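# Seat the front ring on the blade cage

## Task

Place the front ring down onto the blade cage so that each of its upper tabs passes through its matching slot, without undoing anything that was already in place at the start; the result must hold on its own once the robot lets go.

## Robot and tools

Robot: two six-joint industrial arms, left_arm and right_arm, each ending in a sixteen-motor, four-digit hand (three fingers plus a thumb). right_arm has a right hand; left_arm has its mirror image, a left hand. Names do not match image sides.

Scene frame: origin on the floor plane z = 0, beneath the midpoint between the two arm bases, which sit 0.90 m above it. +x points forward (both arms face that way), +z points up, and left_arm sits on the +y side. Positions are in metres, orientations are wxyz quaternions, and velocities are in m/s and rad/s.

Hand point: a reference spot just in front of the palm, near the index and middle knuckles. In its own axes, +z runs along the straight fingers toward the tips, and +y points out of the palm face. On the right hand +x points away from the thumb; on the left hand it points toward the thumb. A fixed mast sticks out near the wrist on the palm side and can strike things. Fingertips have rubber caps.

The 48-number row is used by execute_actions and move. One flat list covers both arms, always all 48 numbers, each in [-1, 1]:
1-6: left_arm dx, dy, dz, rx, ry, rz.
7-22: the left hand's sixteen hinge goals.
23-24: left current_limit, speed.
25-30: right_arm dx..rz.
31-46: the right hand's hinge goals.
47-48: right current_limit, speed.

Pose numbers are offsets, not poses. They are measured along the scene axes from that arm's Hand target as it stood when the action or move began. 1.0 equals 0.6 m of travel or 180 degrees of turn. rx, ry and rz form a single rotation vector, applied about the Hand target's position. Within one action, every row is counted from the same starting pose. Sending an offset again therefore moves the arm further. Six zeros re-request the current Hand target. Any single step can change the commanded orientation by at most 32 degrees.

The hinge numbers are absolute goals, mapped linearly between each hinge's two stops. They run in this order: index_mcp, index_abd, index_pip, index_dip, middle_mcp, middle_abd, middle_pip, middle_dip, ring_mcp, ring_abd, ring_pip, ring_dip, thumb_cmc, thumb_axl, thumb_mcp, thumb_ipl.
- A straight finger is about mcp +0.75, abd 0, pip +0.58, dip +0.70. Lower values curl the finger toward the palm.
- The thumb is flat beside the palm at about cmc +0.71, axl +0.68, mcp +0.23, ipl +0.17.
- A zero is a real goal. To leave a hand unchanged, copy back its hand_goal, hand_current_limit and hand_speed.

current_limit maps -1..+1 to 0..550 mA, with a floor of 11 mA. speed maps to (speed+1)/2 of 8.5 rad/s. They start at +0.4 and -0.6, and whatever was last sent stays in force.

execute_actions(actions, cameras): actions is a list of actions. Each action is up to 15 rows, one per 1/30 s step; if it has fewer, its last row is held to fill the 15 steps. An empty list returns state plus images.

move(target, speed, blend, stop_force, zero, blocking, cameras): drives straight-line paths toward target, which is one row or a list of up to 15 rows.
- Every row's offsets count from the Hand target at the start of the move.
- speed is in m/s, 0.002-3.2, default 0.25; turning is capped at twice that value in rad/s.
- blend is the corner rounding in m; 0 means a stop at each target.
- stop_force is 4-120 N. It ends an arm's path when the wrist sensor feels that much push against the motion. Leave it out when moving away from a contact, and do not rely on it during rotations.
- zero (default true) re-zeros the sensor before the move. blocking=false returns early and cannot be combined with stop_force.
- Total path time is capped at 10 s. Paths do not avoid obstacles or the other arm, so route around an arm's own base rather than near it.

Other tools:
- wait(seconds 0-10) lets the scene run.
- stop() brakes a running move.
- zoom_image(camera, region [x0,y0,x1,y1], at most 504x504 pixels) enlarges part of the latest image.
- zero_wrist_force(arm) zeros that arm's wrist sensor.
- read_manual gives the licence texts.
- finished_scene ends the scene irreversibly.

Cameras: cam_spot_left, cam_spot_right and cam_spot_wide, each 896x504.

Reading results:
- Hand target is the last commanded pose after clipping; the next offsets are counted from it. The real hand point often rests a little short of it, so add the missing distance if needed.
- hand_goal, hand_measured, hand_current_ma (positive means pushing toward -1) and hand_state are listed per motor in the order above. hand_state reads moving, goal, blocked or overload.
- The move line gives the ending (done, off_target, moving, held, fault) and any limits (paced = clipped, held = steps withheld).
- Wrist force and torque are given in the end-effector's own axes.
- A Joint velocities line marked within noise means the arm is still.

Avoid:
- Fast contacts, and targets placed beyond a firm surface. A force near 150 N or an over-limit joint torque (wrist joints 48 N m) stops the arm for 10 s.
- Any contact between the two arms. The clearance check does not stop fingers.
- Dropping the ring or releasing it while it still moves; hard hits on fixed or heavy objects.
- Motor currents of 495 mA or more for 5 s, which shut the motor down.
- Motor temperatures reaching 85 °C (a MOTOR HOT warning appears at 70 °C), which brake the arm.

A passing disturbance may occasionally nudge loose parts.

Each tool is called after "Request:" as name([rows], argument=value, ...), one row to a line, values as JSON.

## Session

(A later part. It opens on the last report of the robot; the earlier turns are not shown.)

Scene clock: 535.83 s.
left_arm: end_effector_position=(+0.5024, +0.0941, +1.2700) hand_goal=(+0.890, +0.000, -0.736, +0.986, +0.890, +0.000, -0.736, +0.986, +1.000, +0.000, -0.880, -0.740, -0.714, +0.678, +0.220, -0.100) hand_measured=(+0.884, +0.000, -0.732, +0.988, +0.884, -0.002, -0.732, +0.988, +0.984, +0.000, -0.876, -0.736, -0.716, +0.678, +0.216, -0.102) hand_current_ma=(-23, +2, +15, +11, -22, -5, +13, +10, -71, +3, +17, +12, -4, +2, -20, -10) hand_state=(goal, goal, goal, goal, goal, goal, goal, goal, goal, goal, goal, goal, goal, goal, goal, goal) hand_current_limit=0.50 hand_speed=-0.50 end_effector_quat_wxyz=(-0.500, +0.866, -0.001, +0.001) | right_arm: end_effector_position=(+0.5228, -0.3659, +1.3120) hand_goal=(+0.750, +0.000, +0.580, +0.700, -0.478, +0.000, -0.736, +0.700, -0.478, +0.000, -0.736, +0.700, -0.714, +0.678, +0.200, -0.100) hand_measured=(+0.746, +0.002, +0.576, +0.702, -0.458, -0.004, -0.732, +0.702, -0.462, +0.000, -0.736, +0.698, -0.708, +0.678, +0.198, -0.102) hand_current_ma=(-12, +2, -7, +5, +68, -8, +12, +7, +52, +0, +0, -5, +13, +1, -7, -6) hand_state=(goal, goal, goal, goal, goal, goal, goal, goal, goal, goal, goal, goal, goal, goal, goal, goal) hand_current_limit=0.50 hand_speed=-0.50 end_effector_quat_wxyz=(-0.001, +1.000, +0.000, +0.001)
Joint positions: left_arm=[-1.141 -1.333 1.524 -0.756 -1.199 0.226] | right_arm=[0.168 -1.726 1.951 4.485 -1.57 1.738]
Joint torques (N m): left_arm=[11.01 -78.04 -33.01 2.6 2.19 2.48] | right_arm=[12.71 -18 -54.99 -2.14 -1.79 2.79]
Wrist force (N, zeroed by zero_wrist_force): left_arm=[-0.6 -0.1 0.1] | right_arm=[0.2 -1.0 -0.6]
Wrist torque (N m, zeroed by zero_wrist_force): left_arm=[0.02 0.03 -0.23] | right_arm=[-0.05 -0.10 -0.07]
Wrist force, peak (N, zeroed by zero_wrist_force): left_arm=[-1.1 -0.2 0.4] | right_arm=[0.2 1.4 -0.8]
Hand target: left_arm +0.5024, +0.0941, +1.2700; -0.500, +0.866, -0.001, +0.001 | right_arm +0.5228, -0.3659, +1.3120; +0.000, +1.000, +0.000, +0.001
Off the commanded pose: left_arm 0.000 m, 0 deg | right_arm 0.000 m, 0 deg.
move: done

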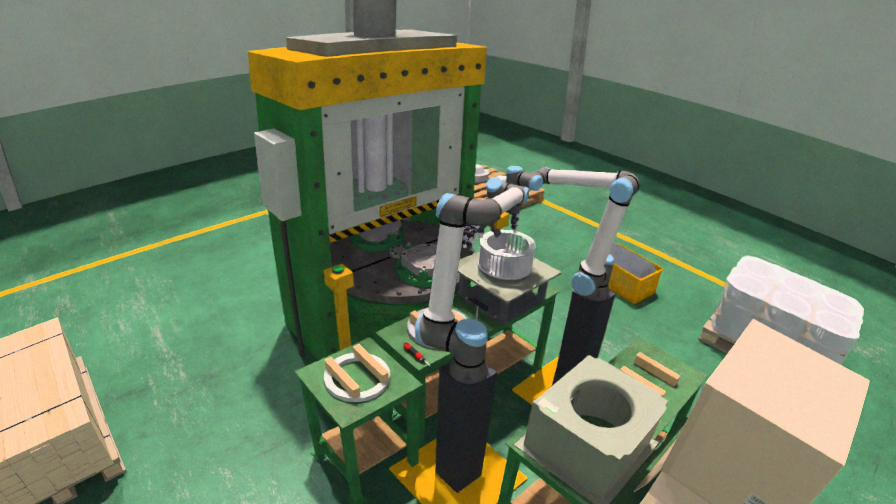

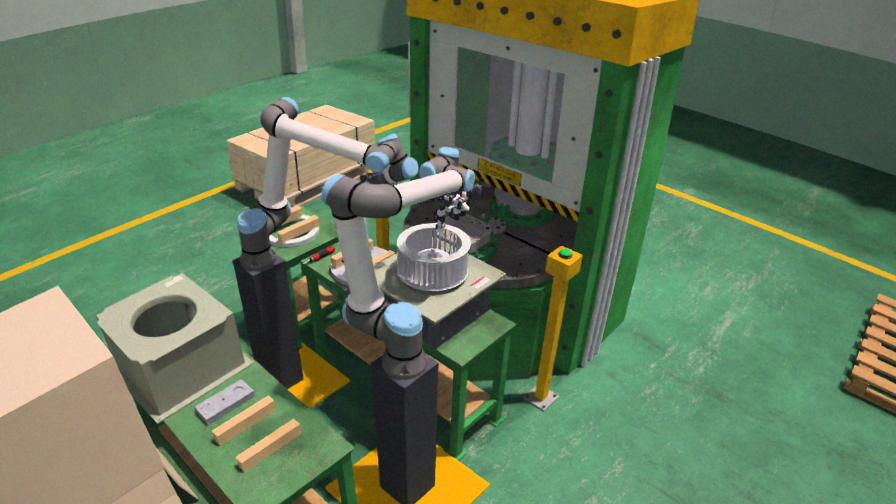

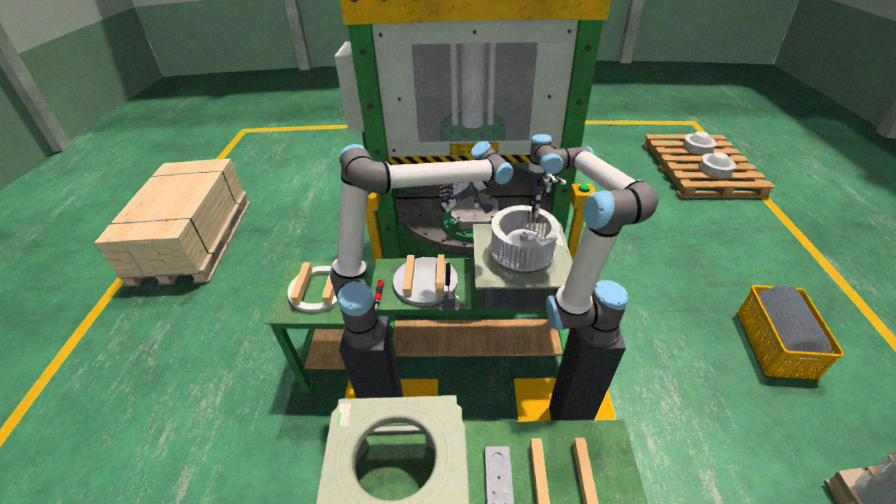

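Request:
move(target=[0,0,0,0,0,0,0.89,0,-0.737,0.986,0.89,0,-0.737,0.986,1.0,0,-0.88,-0.74,-0.714,0.678,0.22,-0.1,0.5,-0.5,0,0,-0.2,0,0,0,0.75,0,0.58,0.70,-0.479,0,-0.737,0.70,-0.479,0,-0.737,0.70,-0.714,0.678,0.20,-0.1,0.5,-0.5], speed=0.15)

Request:
zero_wrist_force(arm="right_arm")

Request:
move(target=[0,0,0,0,0,0,0.89,0,-0.737,0.986,0.89,0,-0.737,0.986,1.0,0,-0.88,-0.74,-0.714,0.678,0.22,-0.1,0.5,-0.5,0,0,-0.1,0,0,0,0.75,0,0.58,0.70,-0.479,0,-0.737,0.70,-0.479,0,-0.737,0.70,-0.714,0.678,0.20,-0.1,0.5,-0.5], speed=0.02, stop_force=4, cameras=["cam_spot_wide"])

Request:
zoom_image(camera="cam_spot_wide", region=[484, 196, 568, 272])

Scene clock: 537.70 s.
left_arm: end_effector_position=(+0.5024, +0.0941, +1.2700) hand_goal=(+0.890, +0.000, -0.736, +0.986, +0.890, +0.000, -0.736, +0.986, +1.000, +0.000, -0.880, -0.740, -0.714, +0.678, +0.220, -0.100) hand_measured=(+0.884, +0.000, -0.732, +0.988, +0.884, -0.002, -0.732, +0.988, +0.984, +0.000, -0.876, -0.736, -0.716, +0.678, +0.216, -0.102) hand_current_ma=(-23, +2, +15, +11, -22, -5, +13, +10, -71, +3, +17, +12, -4, +2, -20, -10) hand_state=(goal, goal, goal, goal, goal, goal, goal, goal, goal, goal, goal, goal, goal, goal, goal, goal) hand_current_limit=0.50 hand_speed=-0.50 end_effector_quat_wxyz=(-0.500, +0.866, -0.001, +0.001) | right_arm: end_effector_position=(+0.5228, -0.3659, +1.1922) hand_goal=(+0.750, +0.000, +0.580, +0.700, -0.478, +0.000, -0.736, +0.700, -0.478, +0.000, -0.736, +0.700, -0.714, +0.678, +0.200, -0.100) hand_measured=(+0.746, +0.002, +0.576, +0.702, -0.458, -0.004, -0.732, +0.702, -0.462, +0.000, -0.736, +0.698, -0.710, +0.678, +0.198, -0.102) hand_current_ma=(-12, +2, -7, +5, +68, -8, +12, +7, +51, +0, +0, -5, +13, +1, -7, -6) hand_state=(goal, goal, goal, goal, goal, goal, goal, goal, goal, goal, goal, goal, goal, goal, goal, goal) hand_current_limit=0.50 hand_speed=-0.50 end_effector_quat_wxyz=(+0.000, +1.000, +0.000, +0.001)
Joint positions: left_arm=[-1.141 -1.333 1.524 -0.756 -1.199 0.226] | right_arm=[0.168 -1.653 2.111 4.252 -1.571 1.738]
Joint torques (N m): left_arm=[14.19 -76.5 -33.6 2.4 1.9 2.54] | right_arm=[9.29 -23.35 -30.79 -6.14 -2.47 2.28]
Wrist force (N, zeroed by zero_wrist_force): left_arm=[-0.9 0.3 0.5] | right_arm=[0.1 -1.6 0.2]
Wrist torque (N m, zeroed by zero_wrist_force): left_arm=[0.03 0.08 -0.26] | right_arm=[-0.23 -0.09 -0.11]
Wrist force, peak (N, zeroed by zero_wrist_force): left_arm=[-0.9 0.0 0.7] | right_arm=[0.0 -1.6 1.1]
Hand target: left_arm +0.5024, +0.0941, +1.2700; -0.500, +0.866, -0.001, +0.001 | right_arm +0.5228, -0.3659, +1.1920; +0.000, +1.000, +0.000, +0.001
Off the commanded pose: left_arm 0.000 m, 0 deg | right_arm 0.000 m, 0 deg.
move: done

Wrist force sensor zeroed.

Scene clock: 539.83 s.
left_arm: end_effector_position=(+0.5024, +0.0941, +1.2700) hand_goal=(+0.890, +0.000, -0.736, +0.986, +0.890, +0.000, -0.736, +0.986, +1.000, +0.000, -0.880, -0.740, -0.714, +0.678, +0.220, -0.100) hand_measured=(+0.884, +0.000, -0.732, +0.988, +0.884, -0.002, -0.732, +0.988, +0.984, +0.000, -0.876, -0.736, -0.716, +0.678, +0.216, -0.102) hand_current_ma=(-23, +2, +15, +11, -22, -5, +13, +10, -71, +3, +17, +12, -4, +2, -20, -10) hand_state=(goal, goal, goal, goal, goal, goal, goal, goal, goal, goal, goal, goal, goal, goal, goal, goal) hand_current_limit=0.50 hand_speed=-0.50 end_effector_quat_wxyz=(-0.500, +0.866, -0.001, +0.001) | right_arm: end_effector_position=(+0.5228, -0.3659, +1.1762) hand_goal=(+0.750, +0.000, +0.580, +0.700, -0.478, +0.000, -0.736, +0.700, -0.478, +0.000, -0.736, +0.700, -0.714, +0.678, +0.200, -0.100) hand_measured=(+0.746, +0.002, +0.578, +0.702, -0.458, -0.004, -0.732, +0.702, -0.462, +0.000, -0.736, +0.698, -0.710, +0.678, +0.198, -0.102) hand_current_ma=(-12, +2, -6, +5, +68, -8, +11, +7, +51, +0, +0, -5, +13, +1, -7, -6) hand_state=(goal, goal, goal, goal, goal, goal, goal, goal, goal, goal, goal, goal, goal, goal, goal, goal) hand_current_limit=0.50 hand_speed=-0.50 end_effector_quat_wxyz=(+0.000, +1.000, +0.000, +0.001)
Joint positions: left_arm=[-1.141 -1.333 1.524 -0.756 -1.199 0.226] | right_arm=[0.168 -1.639 2.13 4.219 -1.571 1.739]
Joint torques (N m): left_arm=[11.5 -78.12 -34.09 2.02 1.6 2.51] | right_arm=[12.01 -46.19 -48.36 -1.48 -2.06 2.8]
Wrist force (N, zeroed by zero_wrist_force): left_arm=[-0.4 0.1 0.3] | right_arm=[-0.2 0.0 -4.4]
Wrist torque (N m, zeroed by zero_wrist_force): left_arm=[0.04 0.00 -0.22] | right_arm=[0.32 -0.06 -0.02]
Wrist force, peak (N, zeroed by zero_wrist_force): left_arm=[-1.2 0.1 0.7] | right_arm=[0.2 0.0 -16.7]
Hand target: left_arm +0.5024, +0.0941, +1.2700; -0.500, +0.866, -0.001, +0.001 | right_arm +0.5228, -0.3659, +1.1762; +0.000, +1.000, +0.000, +0.001 (not the last commanded pose)
Off the commanded pose: left_arm 0.000 m, 0 deg | right_arm 0.044 m, 0 deg.
move: contact (right_arm)
Images, in order (width x height): cam_spot_wide 896x504.

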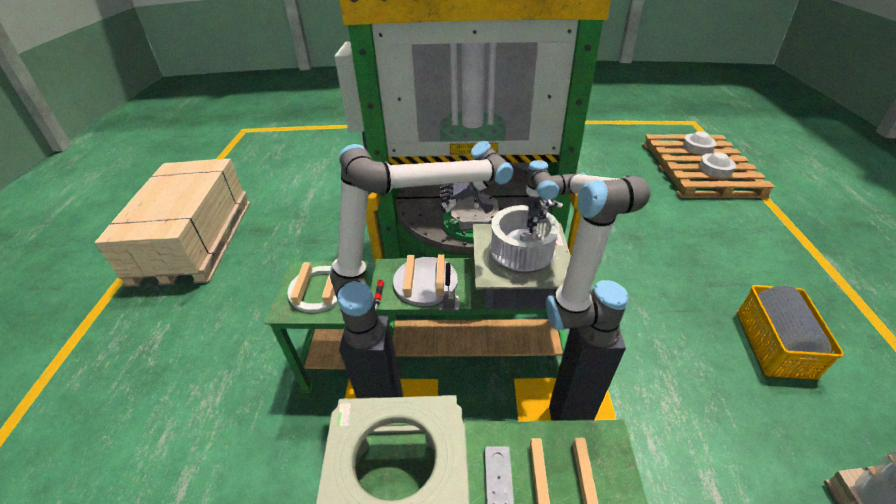

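Scaled by 6.000.

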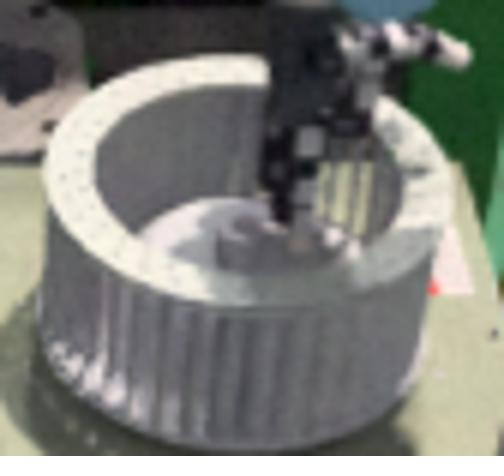

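Request:
move(target=[0,0,0,0,0,0,0.89,0,-0.737,0.986,0.89,0,-0.737,0.986,1.0,0,-0.88,-0.74,-0.714,0.678,0.22,-0.1,0.5,-0.5,0,0,0.01,0,0,0,0.75,0,0.58,0.70,-0.479,0,-0.737,0.70,-0.479,0,-0.737,0.70,-0.714,0.678,0.20,-0.1,0.5,-0.5], speed=0.05)

Request:
move(target=[0,0,0,0,0,0,0.89,0,-0.737,0.986,0.89,0,-0.737,0.986,1.0,0,-0.88,-0.74,-0.714,0.678,0.22,-0.1,0.5,-0.5,0,0.07,0,0,0,0,0.75,0,0.58,0.70,-0.479,0,-0.737,0.70,-0.479,0,-0.737,0.70,-0.714,0.678,0.20,-0.1,0.5,-0.5], speed=0.012, stop_force=4)

Scene clock: 541.33 s.
left_arm: end_effector_position=(+0.5024, +0.0941, +1.2700) hand_goal=(+0.890, +0.000, -0.736, +0.986, +0.890, +0.000, -0.736, +0.986, +1.000, +0.000, -0.880, -0.740, -0.714, +0.678, +0.220, -0.100) hand_measured=(+0.884, +0.000, -0.732, +0.988, +0.884, -0.002, -0.732, +0.988, +0.984, +0.000, -0.876, -0.736, -0.716, +0.678, +0.216, -0.102) hand_current_ma=(-23, +2, +15, +11, -22, -5, +13, +10, -71, +3, +17, +12, -4, +2, -20, -10) hand_state=(goal, goal, goal, goal, goal, goal, goal, goal, goal, goal, goal, goal, goal, goal, goal, goal) hand_current_limit=0.50 hand_speed=-0.50 end_effector_quat_wxyz=(-0.500, +0.866, -0.001, +0.001) | right_arm: end_effector_position=(+0.5228, -0.3659, +1.1820) hand_goal=(+0.750, +0.000, +0.580, +0.700, -0.478, +0.000, -0.736, +0.700, -0.478, +0.000, -0.736, +0.700, -0.714, +0.678, +0.200, -0.100) hand_measured=(+0.746, +0.002, +0.578, +0.702, -0.458, -0.004, -0.732, +0.702, -0.462, +0.000, -0.736, +0.698, -0.710, +0.678, +0.198, -0.102) hand_current_ma=(-12, +2, -6, +5, +68, -8, +11, +7, +51, +0, +0, -5, +13, +1, -7, -6) hand_state=(goal, goal, goal, goal, goal, goal, goal, goal, goal, goal, goal, goal, goal, goal, goal, goal) hand_current_limit=0.50 hand_speed=-0.50 end_effector_quat_wxyz=(+0.000, +1.000, +0.000, +0.001)
Joint positions: left_arm=[-1.141 -1.333 1.524 -0.756 -1.199 0.226] | right_arm=[0.168 -1.644 2.123 4.231 -1.571 1.739]
Joint torques (N m): left_arm=[14.82 -76.04 -35.39 1.69 1.92 2.55] | right_arm=[12.49 -45.77 -51.59 -2.29 -1.95 2.96]
Wrist force (N, zeroed by zero_wrist_force): left_arm=[-0.7 0.0 0.5] | right_arm=[0.0 0.5 -0.3]
Wrist torque (N m, zeroed by zero_wrist_force): left_arm=[-0.01 0.04 -0.24] | right_arm=[0.08 0.01 0.01]
Wrist force, peak (N, zeroed by zero_wrist_force): left_arm=[-1.0 0.1 0.2] | right_arm=[-0.3 0.3 -4.5]
Hand target: left_arm +0.5024, +0.0941, +1.2700; -0.500, +0.866, -0.001, +0.001 | right_arm +0.5228, -0.3659, +1.1822; +0.000, +1.000, +0.000, +0.001
Off the commanded pose: left_arm 0.000 m, 0 deg | right_arm 0.000 m, 0 deg.
move: done

Scene clock: 545.63 s.
left_arm: end_effector_position=(+0.5024, +0.0941, +1.2700) hand_goal=(+0.890, +0.000, -0.736, +0.986, +0.890, +0.000, -0.736, +0.986, +1.000, +0.000, -0.880, -0.740, -0.714, +0.678, +0.220, -0.100) hand_measured=(+0.884, +0.000, -0.732, +0.988, +0.884, -0.002, -0.732, +0.988, +0.984, +0.000, -0.876, -0.736, -0.716, +0.678, +0.216, -0.102) hand_current_ma=(-23, +2, +15, +11, -22, -5, +13, +10, -71, +3, +17, +12, -4, +2, -20, -10) hand_state=(goal, goal, goal, goal, goal, goal, goal, goal, goal, goal, goal, goal, goal, goal, goal, goal) hand_current_limit=0.50 hand_speed=-0.50 end_effector_quat_wxyz=(-0.500, +0.866, -0.001, +0.001) | right_arm: end_effector_position=(+0.5228, -0.3293, +1.1822) hand_goal=(+0.750, +0.000, +0.580, +0.700, -0.478, +0.000, -0.736, +0.700, -0.478, +0.000, -0.736, +0.700, -0.714, +0.678, +0.200, -0.100) hand_measured=(+0.672, +0.002, +0.538, +0.684, -0.458, -0.004, -0.732, +0.702, -0.462, +0.000, -0.736, +0.698, -0.710, +0.678, +0.198, -0.102) hand_current_ma=(-331, +4, -150, -49, +68, -8, +11, +7, +51, +0, +0, -5, +13, +1, -7, -6) hand_state=(blocked, goal, blocked, goal, goal, goal, goal, goal, goal, goal, goal, goal, goal, goal, goal, goal) hand_current_limit=0.50 hand_speed=-0.50 end_effector_quat_wxyz=(+0.000, +1.000, +0.000, +0.001)
Joint positions: left_arm=[-1.141 -1.333 1.524 -0.756 -1.199 0.226] | right_arm=[0.229 -1.614 2.095 4.23 -1.571 1.799]
Joint torques (N m): left_arm=[12 -79.24 -34.15 1.6 2.24 2.52] | right_arm=[-14.55 -49.41 -30.55 -3.81 -0.54 -2.5]
Wrist force (N, zeroed by zero_wrist_force): left_arm=[-0.7 -0.1 0.4] | right_arm=[0.0 3.3 -1.1]
Wrist torque (N m, zeroed by zero_wrist_force): left_arm=[-0.01 0.04 -0.23] | right_arm=[-0.18 0.00 0.17]
Wrist force, peak (N, zeroed by zero_wrist_force): left_arm=[-1.0 0.7 0.4] | right_arm=[-0.2 4.7 -1.4]
Hand target: left_arm +0.5024, +0.0941, +1.2700; -0.500, +0.866, -0.001, +0.001 | right_arm +0.5228, -0.3293, +1.1822; +0.000, +1.000, +0.000, +0.001 (not the last commanded pose)
Off the commanded pose: left_arm 0.000 m, 0 deg | right_arm 0.005 m, 0 deg.
move: contact (right_arm)

Request:
move([
  [0,0,0,0,0,0,0.89,0,-0.737,0.986,0.89,0,-0.737,0.986,1.0,0,-0.88,-0.74,-0.714,0.678,0.22,-0.1,0.5,-0.5,0,-0.02,0,0,0,0,0.75,0,0.58,0.70,-0.479,0,-0.737,0.70,-0.479,0,-0.737,0.70,-0.714,0.678,0.20,-0.1,0.5,-0.5],
  [0,0,0,0,0,0,0.89,0,-0.737,0.986,0.89,0,-0.737,0.986,1.0,0,-0.88,-0.74,-0.714,0.678,0.22,-0.1,0.5,-0.5,0,-0.02,0.08,0,0,0,0.75,0,0.58,0.70,-0.479,0,-0.737,0.70,-0.479,0,-0.737,0.70,-0.714,0.678,0.20,-0.1,0.5,-0.5],
  [0,0,0,0,0,0,0.89,0,-0.737,0.986,0.89,0,-0.737,0.986,1.0,0,-0.88,-0.74,-0.714,0.678,0.22,-0.1,0.5,-0.5,0,0.0877,0.08,0,0,0,0.75,0,0.58,0.70,-0.479,0,-0.737,0.70,-0.479,0,-0.737,0.70,-0.714,0.678,0.20,-0.1,0.5,-0.5],
  [0,0,0,0,0,0,0.89,0,-0.737,0.986,0.89,0,-0.737,0.986,1.0,0,-0.88,-0.74,-0.714,0.678,0.22,-0.1,0.5,-0.5,0,0.0877,0,0,0,0,0.75,0,0.58,0.70,-0.479,0,-0.737,0.70,-0.479,0,-0.737,0.70,-0.714,0.678,0.20,-0.1,0.5,-0.5],
], speed=0.15, blend=[0.005,0.01,0.01,0])

Request:
move(target=[0,0,0,0,0,0,0.89,0,-0.737,0.986,0.89,0,-0.737,0.986,1.0,0,-0.88,-0.74,-0.714,0.678,0.22,-0.1,0.5,-0.5,0,-0.05,0,0,0,0,0.75,0,0.58,0.70,-0.479,0,-0.737,0.70,-0.479,0,-0.737,0.70,-0.714,0.678,0.20,-0.1,0.5,-0.5], speed=0.012, stop_force=4)

Scene clock: 548.30 s.
left_arm: end_effector_position=(+0.5024, +0.0941, +1.2700) hand_goal=(+0.890, +0.000, -0.736, +0.986, +0.890, +0.000, -0.736, +0.986, +1.000, +0.000, -0.880, -0.740, -0.714, +0.678, +0.220, -0.100) hand_measured=(+0.884, +0.000, -0.732, +0.988, +0.884, -0.002, -0.732, +0.988, +0.984, +0.000, -0.876, -0.736, -0.716, +0.678, +0.216, -0.102) hand_current_ma=(-23, +2, +15, +11, -22, -5, +13, +10, -71, +3, +17, +12, -4, +2, -20, -10) hand_state=(goal, goal, goal, goal, goal, goal, goal, goal, goal, goal, goal, goal, goal, goal, goal, goal) hand_current_limit=0.50 hand_speed=-0.50 end_effector_quat_wxyz=(-0.500, +0.866, -0.001, +0.001) | right_arm: end_effector_position=(+0.5228, -0.2767, +1.1824) hand_goal=(+0.750, +0.000, +0.580, +0.700, -0.478, +0.000, -0.736, +0.700, -0.478, +0.000, -0.736, +0.700, -0.714, +0.678, +0.200, -0.100) hand_measured=(+0.746, +0.002, +0.578, +0.698, -0.458, -0.004, -0.732, +0.702, -0.462, +0.000, -0.736, +0.698, -0.710, +0.678, +0.198, -0.102) hand_current_ma=(-9, +4, -6, -6, +68, -8, +11, +7, +51, +0, +0, -5, +13, +1, -8, -6) hand_state=(goal, goal, goal, goal, goal, goal, goal, goal, goal, goal, goal, goal, goal, goal, goal, goal) hand_current_limit=0.50 hand_speed=-0.50 end_effector_quat_wxyz=(+0.000, +1.000, +0.000, +0.001)
Joint positions: left_arm=[-1.141 -1.333 1.524 -0.756 -1.199 0.226] | right_arm=[0.311 -1.568 2.049 4.229 -1.571 1.882]
Joint torques (N m): left_arm=[11.21 -76.93 -32.55 1.89 1.59 2.75] | right_arm=[12.35 -31.21 -31.32 -5.6 -2.21 2.99]
Wrist force (N, zeroed by zero_wrist_force): left_arm=[-0.9 0.0 0.3] | right_arm=[0.1 0.6 -0.6]
Wrist torque (N m, zeroed by zero_wrist_force): left_arm=[0.01 0.07 -0.26] | right_arm=[0.13 0.01 0.00]
Wrist force, peak (N, zeroed by zero_wrist_force): left_arm=[-1.2 -0.1 0.5] | right_arm=[-0.4 3.7 -0.7]
Hand target: left_arm +0.5024, +0.0941, +1.2700; -0.500, +0.866, -0.001, +0.001 | right_arm +0.5228, -0.2767, +1.1822; +0.000, +1.000, +0.000, +0.001
Off the commanded pose: left_arm 0.000 m, 0 deg | right_arm 0.000 m, 0 deg.
move: done

Scene clock: 551.40 s.
left_arm: end_effector_position=(+0.5024, +0.0941, +1.2700) hand_goal=(+0.890, +0.000, -0.736, +0.986, +0.890, +0.000, -0.736, +0.986, +1.000, +0.000, -0.880, -0.740, -0.714, +0.678, +0.220, -0.100) hand_measured=(+0.884, +0.000, -0.732, +0.988, +0.884, -0.002, -0.732, +0.988, +0.984, +0.000, -0.876, -0.736, -0.716, +0.678, +0.216, -0.102) hand_current_ma=(-23, +2, +15, +11, -22, -5, +13, +10, -71, +3, +17, +12, -4, +2, -20, -10) hand_state=(goal, goal, goal, goal, goal, goal, goal, goal, goal, goal, goal, goal, goal, goal, goal, goal) hand_current_limit=0.50 hand_speed=-0.50 end_effector_quat_wxyz=(-0.500, +0.866, -0.001, +0.001) | right_arm: end_effector_position=(+0.5228, -0.2988, +1.1822) hand_goal=(+0.750, +0.000, +0.580, +0.700, -0.478, +0.000, -0.736, +0.700, -0.478, +0.000, -0.736, +0.700, -0.714, +0.678, +0.200, -0.100) hand_measured=(+0.824, +0.002, +0.620, +0.714, -0.458, -0.004, -0.732, +0.702, -0.462, +0.000, -0.736, +0.698, -0.710, +0.678, +0.198, -0.102) hand_current_ma=(+308, +2, +140, +41, +68, -8, +11, +7, +51, +0, +0, -5, +13, +1, -8, -6) hand_state=(blocked, goal, blocked, goal, goal, goal, goal, goal, goal, goal, goal, goal, goal, goal, goal, goal) hand_current_limit=0.50 hand_speed=-0.50 end_effector_quat_wxyz=(+0.000, +1.000, +0.000, +0.001)
Joint positions: left_arm=[-1.141 -1.333 1.524 -0.756 -1.199 0.226] | right_arm=[0.277 -1.588 2.069 4.229 -1.571 1.848]
Joint torques (N m): left_arm=[12.61 -75.89 -34.57 2.12 1.89 2.61] | right_arm=[10.43 -26.68 -49.57 -3.08 0.03 2.96]
Wrist force (N, zeroed by zero_wrist_force): left_arm=[-0.6 0.2 0.3] | right_arm=[-0.3 -3.0 -1.7]
Wrist torque (N m, zeroed by zero_wrist_force): left_arm=[0.04 0.02 -0.23] | right_arm=[0.47 -0.02 0.16]
Wrist force, peak (N, zeroed by zero_wrist_force): left_arm=[-1.1 0.2 0.7] | right_arm=[-0.1 -3.7 -2.6]
Hand target: left_arm +0.5024, +0.0941, +1.2700; -0.500, +0.866, -0.001, +0.001 | right_arm +0.5228, -0.2988, +1.1822; +0.000, +1.000, +0.000, +0.001 (not the last commanded pose)
Off the commanded pose: left_arm 0.000 m, 0 deg | right_arm 0.008 m, 0 deg.
move: contact (right_arm)

Request:
move([
  [0,0,0,0,0,0,0.89,0,-0.737,0.986,0.89,0,-0.737,0.986,1.0,0,-0.88,-0.74,-0.714,0.678,0.22,-0.1,0.5,-0.5,0,0.02,0,0,0,0,0.75,0,0.58,0.70,-0.479,0,-0.737,0.70,-0.479,0,-0.737,0.70,-0.714,0.678,0.20,-0.1,0.5,-0.5],
  [0,0,0,0,0,0,0.89,0,-0.737,0.986,0.89,0,-0.737,0.986,1.0,0,-0.88,-0.74,-0.714,0.678,0.22,-0.1,0.5,-0.5,0,0.02,0.08,0,0,0,0.75,0,0.58,0.70,-0.479,0,-0.737,0.70,-0.479,0,-0.737,0.70,-0.714,0.678,0.20,-0.1,0.5,-0.5],
  [0,0,0,0,0,0,0.89,0,-0.737,0.986,0.89,0,-0.737,0.986,1.0,0,-0.88,-0.74,-0.714,0.678,0.22,-0.1,0.5,-0.5,0.0737,-0.0263,0.08,0,0,0,0.75,0,0.58,0.70,-0.479,0,-0.737,0.70,-0.479,0,-0.737,0.70,-0.714,0.678,0.20,-0.1,0.5,-0.5],
  [0,0,0,0,0,0,0.89,0,-0.737,0.986,0.89,0,-0.737,0.986,1.0,0,-0.88,-0.74,-0.714,0.678,0.22,-0.1,0.5,-0.5,0.0737,-0.0263,0,0,0,0,0.75,0,0.58,0.70,-0.479,0,-0.737,0.70,-0.479,0,-0.737,0.70,-0.714,0.678,0.20,-0.1,0.5,-0.5],
], speed=0.15, blend=[0.005,0.01,0.01,0])

Request:
move(target=[0,0,0,0,0,0,0.89,0,-0.737,0.986,0.89,0,-0.737,0.986,1.0,0,-0.88,-0.74,-0.714,0.678,0.22,-0.1,0.5,-0.5,-0.05,0,0,0,0,0,0.75,0,0.58,0.70,-0.479,0,-0.737,0.70,-0.479,0,-0.737,0.70,-0.714,0.678,0.20,-0.1,0.5,-0.5], speed=0.012, stop_force=4)

Request:
move([
  [0,0,0,0,0,0,0.89,0,-0.737,0.986,0.89,0,-0.737,0.986,1.0,0,-0.88,-0.74,-0.714,0.678,0.22,-0.1,0.5,-0.5,0.02,0,0,0,0,0,0.75,0,0.58,0.70,-0.479,0,-0.737,0.70,-0.479,0,-0.737,0.70,-0.714,0.678,0.20,-0.1,0.5,-0.5],
  [0,0,0,0,0,0,0.89,0,-0.737,0.986,0.89,0,-0.737,0.986,1.0,0,-0.88,-0.74,-0.714,0.678,0.22,-0.1,0.5,-0.5,0.02,0,0.08,0,0,0,0.75,0,0.58,0.70,-0.479,0,-0.737,0.70,-0.479,0,-0.737,0.70,-0.714,0.678,0.20,-0.1,0.5,-0.5],
  [0,0,0,0,0,0,0.89,0,-0.737,0.986,0.89,0,-0.737,0.986,1.0,0,-0.88,-0.74,-0.714,0.678,0.22,-0.1,0.5,-0.5,-0.127,0,0.08,0,0,0,0.75,0,0.58,0.70,-0.479,0,-0.737,0.70,-0.479,0,-0.737,0.70,-0.714,0.678,0.20,-0.1,0.5,-0.5],
  [0,0,0,0,0,0,0.89,0,-0.737,0.986,0.89,0,-0.737,0.986,1.0,0,-0.88,-0.74,-0.714,0.678,0.22,-0.1,0.5,-0.5,-0.127,0,0,0,0,0,0.75,0,0.58,0.70,-0.479,0,-0.737,0.70,-0.479,0,-0.737,0.70,-0.714,0.678,0.20,-0.1,0.5,-0.5],
], speed=0.15, blend=[0.005,0.01,0.01,0])

Request:
move(target=[0,0,0,0,0,0,0.89,0,-0.737,0.986,0.89,0,-0.737,0.986,1.0,0,-0.88,-0.74,-0.714,0.678,0.22,-0.1,0.5,-0.5,0.05,0,0,0,0,0,0.75,0,0.58,0.70,-0.479,0,-0.737,0.70,-0.479,0,-0.737,0.70,-0.714,0.678,0.20,-0.1,0.5,-0.5], speed=0.012, stop_force=4)

Scene clock: 554.30 s.
left_arm: end_effector_position=(+0.5024, +0.0941, +1.2700) hand_goal=(+0.890, +0.000, -0.736, +0.986, +0.890, +0.000, -0.736, +0.986, +1.000, +0.000, -0.880, -0.740, -0.714, +0.678, +0.220, -0.100) hand_measured=(+0.884, +0.000, -0.732, +0.988, +0.884, -0.002, -0.732, +0.988, +0.984, +0.000, -0.876, -0.736, -0.716, +0.678, +0.216, -0.102) hand_current_ma=(-23, +2, +15, +11, -22, -5, +13, +10, -71, +3, +17, +12, -4, +2, -20, -10) hand_state=(goal, goal, goal, goal, goal, goal, goal, goal, goal, goal, goal, goal, goal, goal, goal, goal) hand_current_limit=0.50 hand_speed=-0.50 end_effector_quat_wxyz=(-0.500, +0.866, -0.001, +0.001) | right_arm: end_effector_position=(+0.5670, -0.3146, +1.1824) hand_goal=(+0.750, +0.000, +0.580, +0.700, -0.478, +0.000, -0.736, +0.700, -0.478, +0.000, -0.736, +0.700, -0.714, +0.678, +0.200, -0.100) hand_measured=(+0.752, +0.002, +0.582, +0.702, -0.458, -0.004, -0.732, +0.702, -0.462, +0.000, -0.736, +0.698, -0.710, +0.678, +0.198, -0.102) hand_current_ma=(+2, +2, +5, +6, +68, -8, +11, +7, +51, +0, +0, -5, +12, +1, -8, -6) hand_state=(goal, goal, goal, goal, goal, goal, goal, goal, goal, goal, goal, goal, goal, goal, goal, goal) hand_current_limit=0.50 hand_speed=-0.50 end_effector_quat_wxyz=(+0.000, +1.000, +0.000, +0.001)
Joint positions: left_arm=[-1.141 -1.333 1.524 -0.756 -1.199 0.226] | right_arm=[0.235 -1.537 2.017 4.23 -1.571 1.806]
Joint torques (N m): left_arm=[9.85 -80.25 -33.82 1.97 2.75 2.35] | right_arm=[-16.07 -33.51 -31.35 -5.69 0.87 -2.62]
Wrist force (N, zeroed by zero_wrist_force): left_arm=[-0.8 -0.2 0.2] | right_arm=[0.0 0.6 0.1]
Wrist torque (N m, zeroed by zero_wrist_force): left_arm=[-0.01 0.05 -0.24] | right_arm=[0.08 -0.02 0.34]
Wrist force, peak (N, zeroed by zero_wrist_force): left_arm=[-0.9 0.6 0.6] | right_arm=[-0.2 -2.8 -2.0]
Hand target: left_arm +0.5024, +0.0941, +1.2700; -0.500, +0.866, -0.001, +0.001 | right_arm +0.5670, -0.3146, +1.1822; +0.000, +1.000, +0.000, +0.001
Off the commanded pose: left_arm 0.000 m, 0 deg | right_arm 0.000 m, 0 deg.
move: done

Scene clock: 557.10 s.
left_arm: end_effector_position=(+0.5024, +0.0941, +1.2700) hand_goal=(+0.890, +0.000, -0.736, +0.986, +0.890, +0.000, -0.736, +0.986, +1.000, +0.000, -0.880, -0.740, -0.714, +0.678, +0.220, -0.100) hand_measured=(+0.884, +0.000, -0.732, +0.988, +0.884, -0.002, -0.732, +0.988, +0.984, +0.000, -0.876, -0.736, -0.716, +0.678, +0.216, -0.102) hand_current_ma=(-23, +2, +15, +11, -22, -5, +13, +10, -71, +3, +17, +12, -4, +2, -20, -10) hand_state=(goal, goal, goal, goal, goal, goal, goal, goal, goal, goal, goal, goal, goal, goal, goal, goal) hand_current_limit=0.50 hand_speed=-0.50 end_effector_quat_wxyz=(-0.500, +0.866, -0.001, +0.001) | right_arm: end_effector_position=(+0.5494, -0.3146, +1.1822) hand_goal=(+0.750, +0.000, +0.580, +0.700, -0.478, +0.000, -0.736, +0.700, -0.478, +0.000, -0.736, +0.700, -0.714, +0.678, +0.200, -0.100) hand_measured=(+0.750, -0.060, +0.582, +0.702, -0.458, -0.004, -0.732, +0.702, -0.462, +0.000, -0.736, +0.698, -0.710, +0.678, +0.198, -0.102) hand_current_ma=(+1, -191, +4, +5, +68, -8, +11, +7, +51, +0, +0, -5, +12, +1, -8, -6) hand_state=(goal, blocked, goal, goal, goal, goal, goal, goal, goal, goal, goal, goal, goal, goal, goal, goal) hand_current_limit=0.50 hand_speed=-0.50 end_effector_quat_wxyz=(+0.000, +1.000, +0.000, +0.001)
Joint positions: left_arm=[-1.141 -1.333 1.524 -0.756 -1.199 0.226] | right_arm=[0.242 -1.562 2.044 4.228 -1.571 1.812]
Joint torques (N m): left_arm=[13.8 -75.55 -33.82 1.91 2.22 2.59] | right_arm=[-15.07 -29.2 -49.63 -3.06 -1.38 -2.56]
Wrist force (N, zeroed by zero_wrist_force): left_arm=[-0.5 0.3 0.3] | right_arm=[2.2 0.5 -1.1]
Wrist torque (N m, zeroed by zero_wrist_force): left_arm=[0.05 0.02 -0.23] | right_arm=[0.18 0.16 0.20]
Wrist force, peak (N, zeroed by zero_wrist_force): left_arm=[-0.9 0.1 0.8] | right_arm=[4.2 0.4 -2.5]
Hand target: left_arm +0.5024, +0.0941, +1.2700; -0.500, +0.866, -0.001, +0.001 | right_arm +0.5494, -0.3146, +1.1822; +0.000, +1.000, +0.000, +0.001 (not the last commanded pose)
Off the commanded pose: left_arm 0.000 m, 0 deg | right_arm 0.012 m, 0 deg.
move: contact (right_arm)

Scene clock: 559.10 s.
left_arm: end_effector_position=(+0.5024, +0.0941, +1.2700) hand_goal=(+0.890, +0.000, -0.736, +0.986, +0.890, +0.000, -0.736, +0.986, +1.000, +0.000, -0.880, -0.740, -0.714, +0.678, +0.220, -0.100) hand_measured=(+0.884, +0.000, -0.732, +0.988, +0.884, -0.002, -0.732, +0.988, +0.984, +0.000, -0.876, -0.736, -0.716, +0.678, +0.216, -0.102) hand_current_ma=(-23, +2, +15, +11, -22, -5, +13, +10, -71, +3, +17, +12, -4, +2, -20, -10) hand_state=(goal, goal, goal, goal, goal, goal, goal, goal, goal, goal, goal, goal, goal, goal, goal, goal) hand_current_limit=0.50 hand_speed=-0.50 end_effector_quat_wxyz=(-0.500, +0.866, -0.001, +0.001) | right_arm: end_effector_position=(+0.4732, -0.3146, +1.1824) hand_goal=(+0.750, +0.000, +0.580, +0.700, -0.478, +0.000, -0.736, +0.700, -0.478, +0.000, -0.736, +0.700, -0.714, +0.678, +0.200, -0.100) hand_measured=(+0.750, -0.002, +0.582, +0.702, -0.458, -0.004, -0.732, +0.702, -0.462, +0.000, -0.736, +0.698, -0.710, +0.678, +0.198, -0.102) hand_current_ma=(+1, -6, +4, +5, +68, -8, +11, +7, +51, +0, +0, -5, +12, +1, -8, -6) hand_state=(goal, goal, goal, goal, goal, goal, goal, goal, goal, goal, goal, goal, goal, goal, goal, goal) hand_current_limit=0.50 hand_speed=-0.50 end_effector_quat_wxyz=(+0.000, +1.000, +0.000, +0.001) end_effector_velocity=(+0.000, +0.000, -0.001) end_effector_angular_velocity=(+0.002, -0.002, +0.000)
Joint positions: left_arm=[-1.141 -1.333 1.524 -0.756 -1.199 0.226] | right_arm=[0.274 -1.676 2.151 4.236 -1.571 1.845]
Joint velocities: left_arm=[within noise] | right_arm=[0 0 0.003 -0.005 0.002 0]
Joint torques (N m): left_arm=[12.95 -74.65 -34.16 2.08 2.23 2.53] | right_arm=[13.82 -22.18 -30.24 -5.87 -1.91 3.02]
Wrist force (N, zeroed by zero_wrist_force): left_arm=[-1.0 -0.1 0.4] | right_arm=[-0.2 0.5 -0.2]
Wrist torque (N m, zeroed by zero_wrist_force): left_arm=[-0.01 0.09 -0.26] | right_arm=[0.10 0.04 -0.01]
Wrist force, peak (N, zeroed by zero_wrist_force): left_arm=[-1.1 0.3 0.3] | right_arm=[1.9 0.8 -1.2]
Hand target: left_arm +0.5024, +0.0941, +1.2700; -0.500, +0.866, -0.001, +0.001 | right_arm +0.4732, -0.3146, +1.1822; +0.000, +1.000, +0.000, +0.001
Off the commanded pose: left_arm 0.000 m, 0 deg | right_arm 0.000 m, 0 deg.
move: done

Scene clock: 562.47 s.
left_arm: end_effector_position=(+0.5024, +0.0941, +1.2700) hand_goal=(+0.890, +0.000, -0.736, +0.986, +0.890, +0.000, -0.736, +0.986, +1.000, +0.000, -0.880, -0.740, -0.714, +0.678, +0.220, -0.100) hand_measured=(+0.884, +0.000, -0.732, +0.988, +0.884, -0.002, -0.732, +0.988, +0.984, +0.000, -0.876, -0.736, -0.716, +0.678, +0.216, -0.102) hand_current_ma=(-23, +2, +15, +11, -22, -5, +13, +10, -71, +3, +17, +12, -4, +2, -20, -10) hand_state=(goal, goal, goal, goal, goal, goal, goal, goal, goal, goal, goal, goal, goal, goal, goal, goal) hand_current_limit=0.50 hand_speed=-0.50 end_effector_quat_wxyz=(-0.500, +0.866, -0.001, +0.001) | right_arm: end_effector_position=(+0.4976, -0.3146, +1.1822) hand_goal=(+0.750, +0.000, +0.580, +0.700, -0.478, +0.000, -0.736, +0.700, -0.478, +0.000, -0.736, +0.700, -0.714, +0.678, +0.200, -0.100) hand_measured=(+0.750, +0.062, +0.582, +0.702, -0.458, -0.004, -0.732, +0.702, -0.462, +0.000, -0.736, +0.698, -0.710, +0.678, +0.198, -0.102) hand_current_ma=(+1, +202, +4, +5, +68, -8, +11, +7, +51, +0, +0, -5, +12, +1, -8, -6) hand_state=(goal, blocked, goal, goal, goal, goal, goal, goal, goal, goal, goal, goal, goal, goal, goal, goal) hand_current_limit=0.50 hand_speed=-0.50 end_effector_quat_wxyz=(+0.000, +1.000, +0.000, +0.001)
Joint positions: left_arm=[-1.141 -1.333 1.524 -0.756 -1.199 0.226] | right_arm=[0.263 -1.639 2.118 4.231 -1.571 1.834]
Joint torques (N m): left_arm=[16.73 -76.76 -34.28 1.5 2.08 2.98] | right_arm=[12.69 -45.08 -30.82 -3.88 -0.3 2.84]
Wrist force (N, zeroed by zero_wrist_force): left_arm=[-0.7 0.1 -0.1] | right_arm=[-1.9 0.1 -0.8]
Wrist torque (N m, zeroed by zero_wrist_force): left_arm=[0.06 0.04 -0.24] | right_arm=[0.10 -0.26 0.16]
Wrist force, peak (N, zeroed by zero_wrist_force): left_arm=[-1.3 0.1 0.4] | right_arm=[-4.4 0.0 -2.5]
Hand target: left_arm +0.5024, +0.0941, +1.2700; -0.500, +0.866, -0.001, +0.001 | right_arm +0.4976, -0.3146, +1.1822; +0.000, +1.000, +0.000, +0.001 (not the last commanded pose)
Off the commanded pose: left_arm 0.000 m, 0 deg | right_arm 0.006 m, 0 deg.
move: contact (right_arm)

Request:
move([
  [0,0,0,0,0,0,0.89,0,-0.737,0.986,0.89,0,-0.737,0.986,1.0,0,-0.88,-0.74,-0.714,0.678,0.22,-0.1,0.5,-0.5,-0.02,0,0,0,0,0,0.75,0,0.58,0.70,-0.479,0,-0.737,0.70,-0.479,0,-0.737,0.70,-0.714,0.678,0.20,-0.1,0.5,-0.5],
  [0,0,0,0,0,0,0.89,0,-0.737,0.986,0.89,0,-0.737,0.986,1.0,0,-0.88,-0.74,-0.714,0.678,0.22,-0.1,0.5,-0.5,-0.02,0,0.1003,0,0,0,0.75,0,0.58,0.70,-0.479,0,-0.737,0.70,-0.479,0,-0.737,0.70,-0.714,0.678,0.20,-0.1,0.5,-0.5],
  [0,0,0,0,0,0,0.89,0,-0.737,0.986,0.89,0,-0.737,0.986,1.0,0,-0.88,-0.74,-0.714,0.678,0.22,-0.1,0.5,-0.5,0.2373,0,0.1003,0,0,0,0.75,0,0.58,0.70,-0.479,0,-0.737,0.70,-0.479,0,-0.737,0.70,-0.714,0.678,0.20,-0.1,0.5,-0.5],
], speed=0.1, cameras=["all"])

Request:
zero_wrist_force(arm="right_arm")

Scene clock: 568.40 s.
left_arm: end_effector_position=(+0.5024, +0.0941, +1.2700) hand_goal=(+0.890, +0.000, -0.736, +0.986, +0.890, +0.000, -0.736, +0.986, +1.000, +0.000, -0.880, -0.740, -0.714, +0.678, +0.220, -0.100) hand_measured=(+0.884, +0.000, -0.732, +0.988, +0.884, -0.002, -0.732, +0.988, +0.984, +0.000, -0.876, -0.736, -0.716, +0.678, +0.216, -0.102) hand_current_ma=(-23, +2, +15, +11, -22, -5, +13, +10, -71, +3, +17, +12, -4, +2, -20, -10) hand_state=(goal, goal, goal, goal, goal, goal, goal, goal, goal, goal, goal, goal, goal, goal, goal, goal) hand_current_limit=0.50 hand_speed=-0.50 end_effector_quat_wxyz=(-0.500, +0.866, -0.001, +0.001) | right_arm: end_effector_position=(+0.6397, -0.3146, +1.2423) hand_goal=(+0.750, +0.000, +0.580, +0.700, -0.478, +0.000, -0.736, +0.700, -0.478, +0.000, -0.736, +0.700, -0.714, +0.678, +0.200, -0.100) hand_measured=(+0.750, +0.004, +0.582, +0.702, -0.458, -0.004, -0.732, +0.702, -0.462, +0.000, -0.736, +0.698, -0.710, +0.678, +0.198, -0.102) hand_current_ma=(+1, +6, +4, +5, +68, -8, +11, +7, +51, +0, +0, -5, +12, +1, -8, -6) hand_state=(goal, goal, goal, goal, goal, goal, goal, goal, goal, goal, goal, goal, goal, goal, goal, goal) hand_current_limit=0.50 hand_speed=-0.50 end_effector_quat_wxyz=(+0.000, +1.000, +0.000, +0.001)
Joint positions: left_arm=[-1.141 -1.333 1.524 -0.756 -1.199 0.226] | right_arm=[0.212 -1.473 1.834 4.349 -1.571 1.782]
Joint torques (N m): left_arm=[10.07 -75.55 -34.67 2.03 2.41 2.85] | right_arm=[-16.47 -39.77 -53.81 -2.09 2.21 -2.67]
Wrist force (N, zeroed by zero_wrist_force): left_arm=[-0.7 -0.1 0.4] | right_arm=[0.0 0.6 -0.3]
Wrist torque (N m, zeroed by zero_wrist_force): left_arm=[-0.01 0.04 -0.23] | right_arm=[0.15 0.01 0.34]
Wrist force, peak (N, zeroed by zero_wrist_force): left_arm=[-1.2 0.3 0.5] | right_arm=[-2.4 0.2 -1.1]
Hand target: left_arm +0.5024, +0.0941, +1.2700; -0.500, +0.866, -0.001, +0.001 | right_arm +0.6400, -0.3146, +1.2423; +0.000, +1.000, +0.000, +0.001
Off the commanded pose: left_arm 0.000 m, 0 deg | right_arm 0.000 m, 0 deg.
move: done

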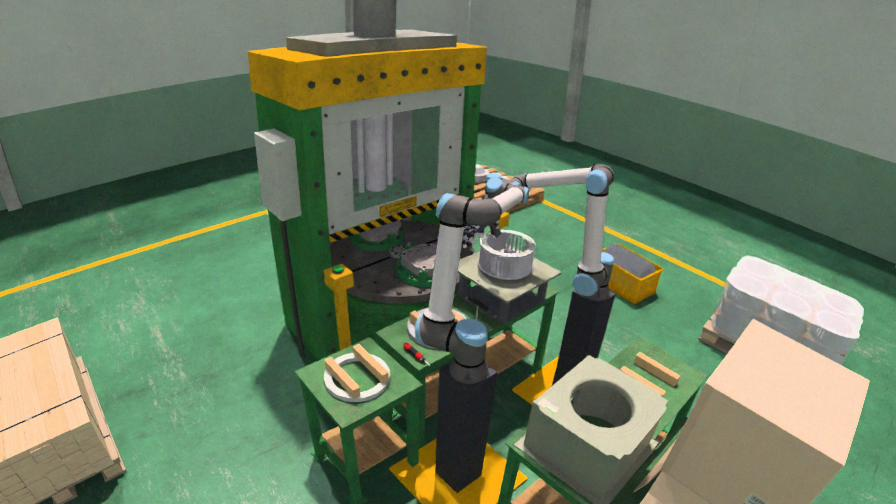

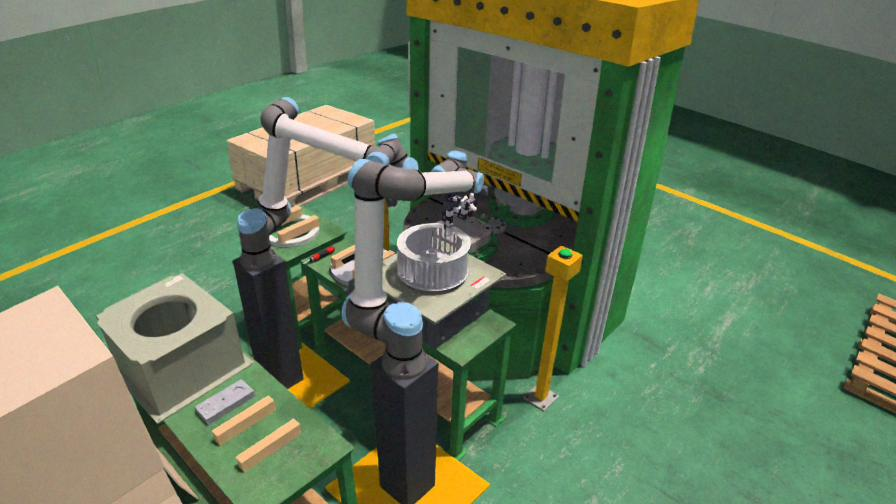

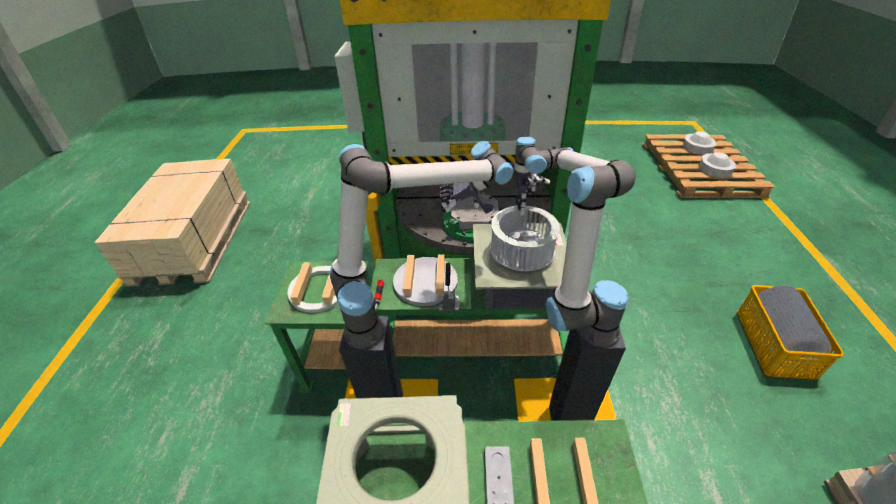

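Wrist force sensor zeroed.

Request:
move(target=[0,0,0,0,0,0,0.89,0,-0.737,0.986,0.89,0,-0.737,0.986,1.0,0,-0.88,-0.74,-0.714,0.678,0.22,-0.1,0.5,-0.5,0.01333,0,0,0,0,0,0.75,0,0.58,0.70,-0.479,0,-0.737,0.70,-0.479,0,-0.737,0.70,-0.714,0.678,0.20,-0.1,0.5,-0.5], speed=0.02)

Request:
move(target=[0,0,0,0,0,0,0.89,0,-0.737,0.986,0.89,0,-0.737,0.986,1.0,0,-0.88,-0.74,-0.714,0.678,0.22,-0.1,0.5,-0.5,0.00167,0,0,0,0,0,0.75,0,0.58,0.70,-0.479,0,-0.737,0.70,-0.479,0,-0.737,0.70,-0.714,0.678,0.20,-0.1,0.5,-0.5], speed=0.02)

Request:
move(target=[0,0,0,0,0,0,0.89,0,-0.737,0.986,0.89,0,-0.737,0.986,1.0,0,-0.88,-0.74,-0.714,0.678,0.22,-0.1,0.5,-0.5,0.00167,0,0,0,0,0,0.75,0,0.58,0.70,-0.479,0,-0.737,0.70,-0.479,0,-0.737,0.70,-0.714,0.678,0.20,-0.1,0.5,-0.5], speed=0.02)

Request:
move(target=[0,0,0,0,0,0,0.89,0,-0.737,0.986,0.89,0,-0.737,0.986,1.0,0,-0.88,-0.74,-0.714,0.678,0.22,-0.1,0.5,-0.5,0.00167,0,0,0,0,0,0.75,0,0.58,0.70,-0.479,0,-0.737,0.70,-0.479,0,-0.737,0.70,-0.714,0.678,0.20,-0.1,0.5,-0.5], speed=0.02)

Scene clock: 569.70 s.
left_arm: end_effector_position=(+0.5024, +0.0941, +1.2700) hand_goal=(+0.890, +0.000, -0.736, +0.986, +0.890, +0.000, -0.736, +0.986, +1.000, +0.000, -0.880, -0.740, -0.714, +0.678, +0.220, -0.100) hand_measured=(+0.884, +0.000, -0.732, +0.988, +0.884, -0.002, -0.732, +0.988, +0.984, +0.000, -0.876, -0.736, -0.716, +0.678, +0.216, -0.102) hand_current_ma=(-23, +2, +15, +11, -22, -5, +13, +10, -71, +3, +17, +12, -4, +2, -20, -10) hand_state=(goal, goal, goal, goal, goal, goal, goal, goal, goal, goal, goal, goal, goal, goal, goal, goal) hand_current_limit=0.50 hand_speed=-0.50 end_effector_quat_wxyz=(-0.500, +0.866, -0.001, +0.001) | right_arm: end_effector_position=(+0.6477, -0.3146, +1.2423) hand_goal=(+0.750, +0.000, +0.580, +0.700, -0.478, +0.000, -0.736, +0.700, -0.478, +0.000, -0.736, +0.700, -0.714, +0.678, +0.200, -0.100) hand_measured=(+0.750, +0.004, +0.582, +0.702, -0.458, -0.004, -0.732, +0.702, -0.462, +0.000, -0.736, +0.698, -0.710, +0.678, +0.198, -0.102) hand_current_ma=(+1, +6, +4, +5, +68, -8, +11, +7, +51, +0, +0, -5, +12, +1, -8, -6) hand_state=(goal, goal, goal, goal, goal, goal, goal, goal, goal, goal, goal, goal, goal, goal, goal, goal) hand_current_limit=0.50 hand_speed=-0.50 end_effector_quat_wxyz=(+0.000, +1.000, +0.000, +0.001) end_effector_velocity=(+0.003, +0.000, -0.001) end_effector_angular_velocity=(+0.000, +0.001, +0.000)
Joint positions: left_arm=[-1.141 -1.333 1.524 -0.756 -1.199 0.226] | right_arm=[0.209 -1.461 1.821 4.351 -1.571 1.78]
Joint velocities: left_arm=[within noise] | right_arm=[0 0.006 -0.004 0 0 0]
Joint torques (N m): left_arm=[13.85 -78.23 -35.14 1.92 1.81 2.68] | right_arm=[-14.98 -40.95 -52.19 -1.87 2.03 -2.75]
Wrist force (N, zeroed by zero_wrist_force): left_arm=[-0.8 0.1 0.2] | right_arm=[0.0 -0.1 0.2]
Wrist torque (N m, zeroed by zero_wrist_force): left_arm=[0.04 0.05 -0.25] | right_arm=[-0.02 0.00 -0.01]
Wrist force, peak (N, zeroed by zero_wrist_force): left_arm=[-0.8 0.5 0.6] | right_arm=[-0.2 0.0 0.5]
Hand target: left_arm +0.5024, +0.0941, +1.2700; -0.500, +0.866, -0.001, +0.001 | right_arm +0.6480, -0.3146, +1.2423; +0.000, +1.000, +0.000, +0.001
Off the commanded pose: left_arm 0.000 m, 0 deg | right_arm 0.000 m, 0 deg.
move: done

Scene clock: 570.40 s.
left_arm: end_effector_position=(+0.5024, +0.0941, +1.2700) hand_goal=(+0.890, +0.000, -0.736, +0.986, +0.890, +0.000, -0.736, +0.986, +1.000, +0.000, -0.880, -0.740, -0.714, +0.678, +0.220, -0.100) hand_measured=(+0.884, +0.000, -0.732, +0.988, +0.884, -0.002, -0.732, +0.988, +0.984, +0.000, -0.876, -0.736, -0.716, +0.678, +0.216, -0.102) hand_current_ma=(-23, +2, +15, +11, -22, -5, +13, +10, -71, +3, +17, +12, -4, +2, -20, -10) hand_state=(goal, goal, goal, goal, goal, goal, goal, goal, goal, goal, goal, goal, goal, goal, goal, goal) hand_current_limit=0.50 hand_speed=-0.50 end_effector_quat_wxyz=(-0.500, +0.866, -0.001, +0.001) | right_arm: end_effector_position=(+0.6490, -0.3146, +1.2423) hand_goal=(+0.750, +0.000, +0.580, +0.700, -0.478, +0.000, -0.736, +0.700, -0.478, +0.000, -0.736, +0.700, -0.714, +0.678, +0.200, -0.100) hand_measured=(+0.750, +0.004, +0.582, +0.702, -0.458, -0.004, -0.732, +0.702, -0.462, +0.000, -0.736, +0.698, -0.710, +0.678, +0.198, -0.102) hand_current_ma=(+1, +6, +4, +5, +68, -8, +11, +7, +51, +0, +0, -5, +12, +1, -8, -6) hand_state=(goal, goal, goal, goal, goal, goal, goal, goal, goal, goal, goal, goal, goal, goal, goal, goal) hand_current_limit=0.50 hand_speed=-0.50 end_effector_quat_wxyz=(+0.000, +1.000, +0.000, +0.001)
Joint positions: left_arm=[-1.141 -1.333 1.524 -0.756 -1.199 0.226] | right_arm=[0.209 -1.46 1.819 4.351 -1.571 1.78]
Joint torques (N m): left_arm=[11.5 -76.47 -34.21 1.48 1.64 2.68] | right_arm=[-15.39 -41.44 -52.03 -2.21 2.35 -2.61]
Wrist force (N, zeroed by zero_wrist_force): left_arm=[-0.6 0.1 0.6] | right_arm=[0.0 -0.2 0.2]
Wrist torque (N m, zeroed by zero_wrist_force): left_arm=[0.02 0.03 -0.23] | right_arm=[-0.03 0.00 -0.01]
Wrist force, peak (N, zeroed by zero_wrist_force): left_arm=[-1.1 0.1 0.2] | right_arm=[-0.1 -0.3 0.4]
Hand target: left_arm +0.5024, +0.0941, +1.2700; -0.500, +0.866, -0.001, +0.001 | right_arm +0.6490, -0.3146, +1.2423; +0.000, +1.000, +0.000, +0.001
Off the commanded pose: left_arm 0.000 m, 0 deg | right_arm 0.000 m, 0 deg.
move: done

Scene clock: 571.10 s.
left_arm: end_effector_position=(+0.5024, +0.0941, +1.2700) hand_goal=(+0.890, +0.000, -0.736, +0.986, +0.890, +0.000, -0.736, +0.986, +1.000, +0.000, -0.880, -0.740, -0.714, +0.678, +0.220, -0.100) hand_measured=(+0.884, +0.000, -0.732, +0.988, +0.884, -0.002, -0.732, +0.988, +0.984, +0.000, -0.876, -0.736, -0.716, +0.678, +0.216, -0.102) hand_current_ma=(-23, +2, +15, +11, -22, -5, +13, +10, -71, +3, +17, +12, -4, +2, -20, -10) hand_state=(goal, goal, goal, goal, goal, goal, goal, goal, goal, goal, goal, goal, goal, goal, goal, goal) hand_current_limit=0.50 hand_speed=-0.50 end_effector_quat_wxyz=(-0.500, +0.866, -0.001, +0.001) | right_arm: end_effector_position=(+0.6500, -0.3146, +1.2423) hand_goal=(+0.750, +0.000, +0.580, +0.700, -0.478, +0.000, -0.736, +0.700, -0.478, +0.000, -0.736, +0.700, -0.714, +0.678, +0.200, -0.100) hand_measured=(+0.750, +0.004, +0.582, +0.702, -0.458, -0.004, -0.732, +0.702, -0.462, +0.000, -0.736, +0.698, -0.710, +0.678, +0.198, -0.102) hand_current_ma=(+1, +6, +4, +5, +68, -8, +11, +7, +51, +0, +0, -5, +12, +1, -8, -6) hand_state=(goal, goal, goal, goal, goal, goal, goal, goal, goal, goal, goal, goal, goal, goal, goal, goal) hand_current_limit=0.50 hand_speed=-0.50 end_effector_quat_wxyz=(+0.000, +1.000, +0.000, +0.001)
Joint positions: left_arm=[-1.141 -1.333 1.524 -0.756 -1.199 0.226] | right_arm=[0.209 -1.458 1.817 4.351 -1.571 1.779]
Joint torques (N m): left_arm=[11.81 -74.61 -34.12 1.75 2.34 2.74] | right_arm=[-15.84 -40.31 -53.87 -2.07 2.16 -2.43]
Wrist force (N, zeroed by zero_wrist_force): left_arm=[-0.5 0.2 0.6] | right_arm=[0.0 -0.2 0.1]
Wrist torque (N m, zeroed by zero_wrist_force): left_arm=[0.02 0.02 -0.23] | right_arm=[-0.03 0.00 -0.01]
Wrist force, peak (N, zeroed by zero_wrist_force): left_arm=[-1.2 0.0 0.4] | right_arm=[0.2 0.0 0.5]
Hand target: left_arm +0.5024, +0.0941, +1.2700; -0.500, +0.866, -0.001, +0.001 | right_arm +0.6500, -0.3146, +1.2423; +0.000, +1.000, +0.000, +0.001
Off the commanded pose: left_arm 0.000 m, 0 deg | right_arm 0.000 m, 0 deg.
move: done

Scene clock: 571.80 s.
left_arm: end_effector_position=(+0.5024, +0.0941, +1.2700) hand_goal=(+0.890, +0.000, -0.736, +0.986, +0.890, +0.000, -0.736, +0.986, +1.000, +0.000, -0.880, -0.740, -0.714, +0.678, +0.220, -0.100) hand_measured=(+0.884, +0.000, -0.732, +0.988, +0.884, -0.002, -0.732, +0.988, +0.984, +0.000, -0.876, -0.736, -0.716, +0.678, +0.216, -0.102) hand_current_ma=(-23, +2, +15, +11, -22, -5, +13, +10, -71, +3, +17, +12, -4, +2, -20, -10) hand_state=(goal, goal, goal, goal, goal, goal, goal, goal, goal, goal, goal, goal, goal, goal, goal, goal) hand_current_limit=0.50 hand_speed=-0.50 end_effector_quat_wxyz=(-0.500, +0.866, -0.001, +0.001) | right_arm: end_effector_position=(+0.6510, -0.3146, +1.2423) hand_goal=(+0.750, +0.000, +0.580, +0.700, -0.478, +0.000, -0.736, +0.700, -0.478, +0.000, -0.736, +0.700, -0.714, +0.678, +0.200, -0.100) hand_measured=(+0.750, +0.004, +0.582, +0.702, -0.458, -0.004, -0.732, +0.702, -0.462, +0.000, -0.736, +0.698, -0.710, +0.678, +0.198, -0.102) hand_current_ma=(+1, +7, +4, +5, +68, -8, +11, +7, +51, +0, +0, -5, +12, +1, -8, -6) hand_state=(goal, goal, goal, goal, goal, goal, goal, goal, goal, goal, goal, goal, goal, goal, goal, goal) hand_current_limit=0.50 hand_speed=-0.50 end_effector_quat_wxyz=(+0.000, +1.000, +0.000, +0.001)
Joint positions: left_arm=[-1.141 -1.333 1.524 -0.756 -1.199 0.226] | right_arm=[0.208 -1.457 1.815 4.351 -1.571 1.779]
Joint torques (N m): left_arm=[12.87 -76.39 -33.39 1.4 2.32 2.69] | right_arm=[-14.13 -41.26 -52.93 -2.24 2.24 -2.74]
Wrist force (N, zeroed by zero_wrist_force): left_arm=[-0.7 0.1 0.3] | right_arm=[-0.5 -0.2 0.0]
Wrist torque (N m, zeroed by zero_wrist_force): left_arm=[0.03 0.05 -0.25] | right_arm=[-0.01 -0.03 -0.05]
Wrist force, peak (N, zeroed by zero_wrist_force): left_arm=[-1.0 0.4 0.2] | right_arm=[-0.5 0.0 0.3]
Hand target: left_arm +0.5024, +0.0941, +1.2700; -0.500, +0.866, -0.001, +0.001 | right_arm +0.6510, -0.3146, +1.2423; +0.000, +1.000, +0.000, +0.001
Off the commanded pose: left_arm 0.000 m, 0 deg | right_arm 0.000 m, 0 deg.
move: done


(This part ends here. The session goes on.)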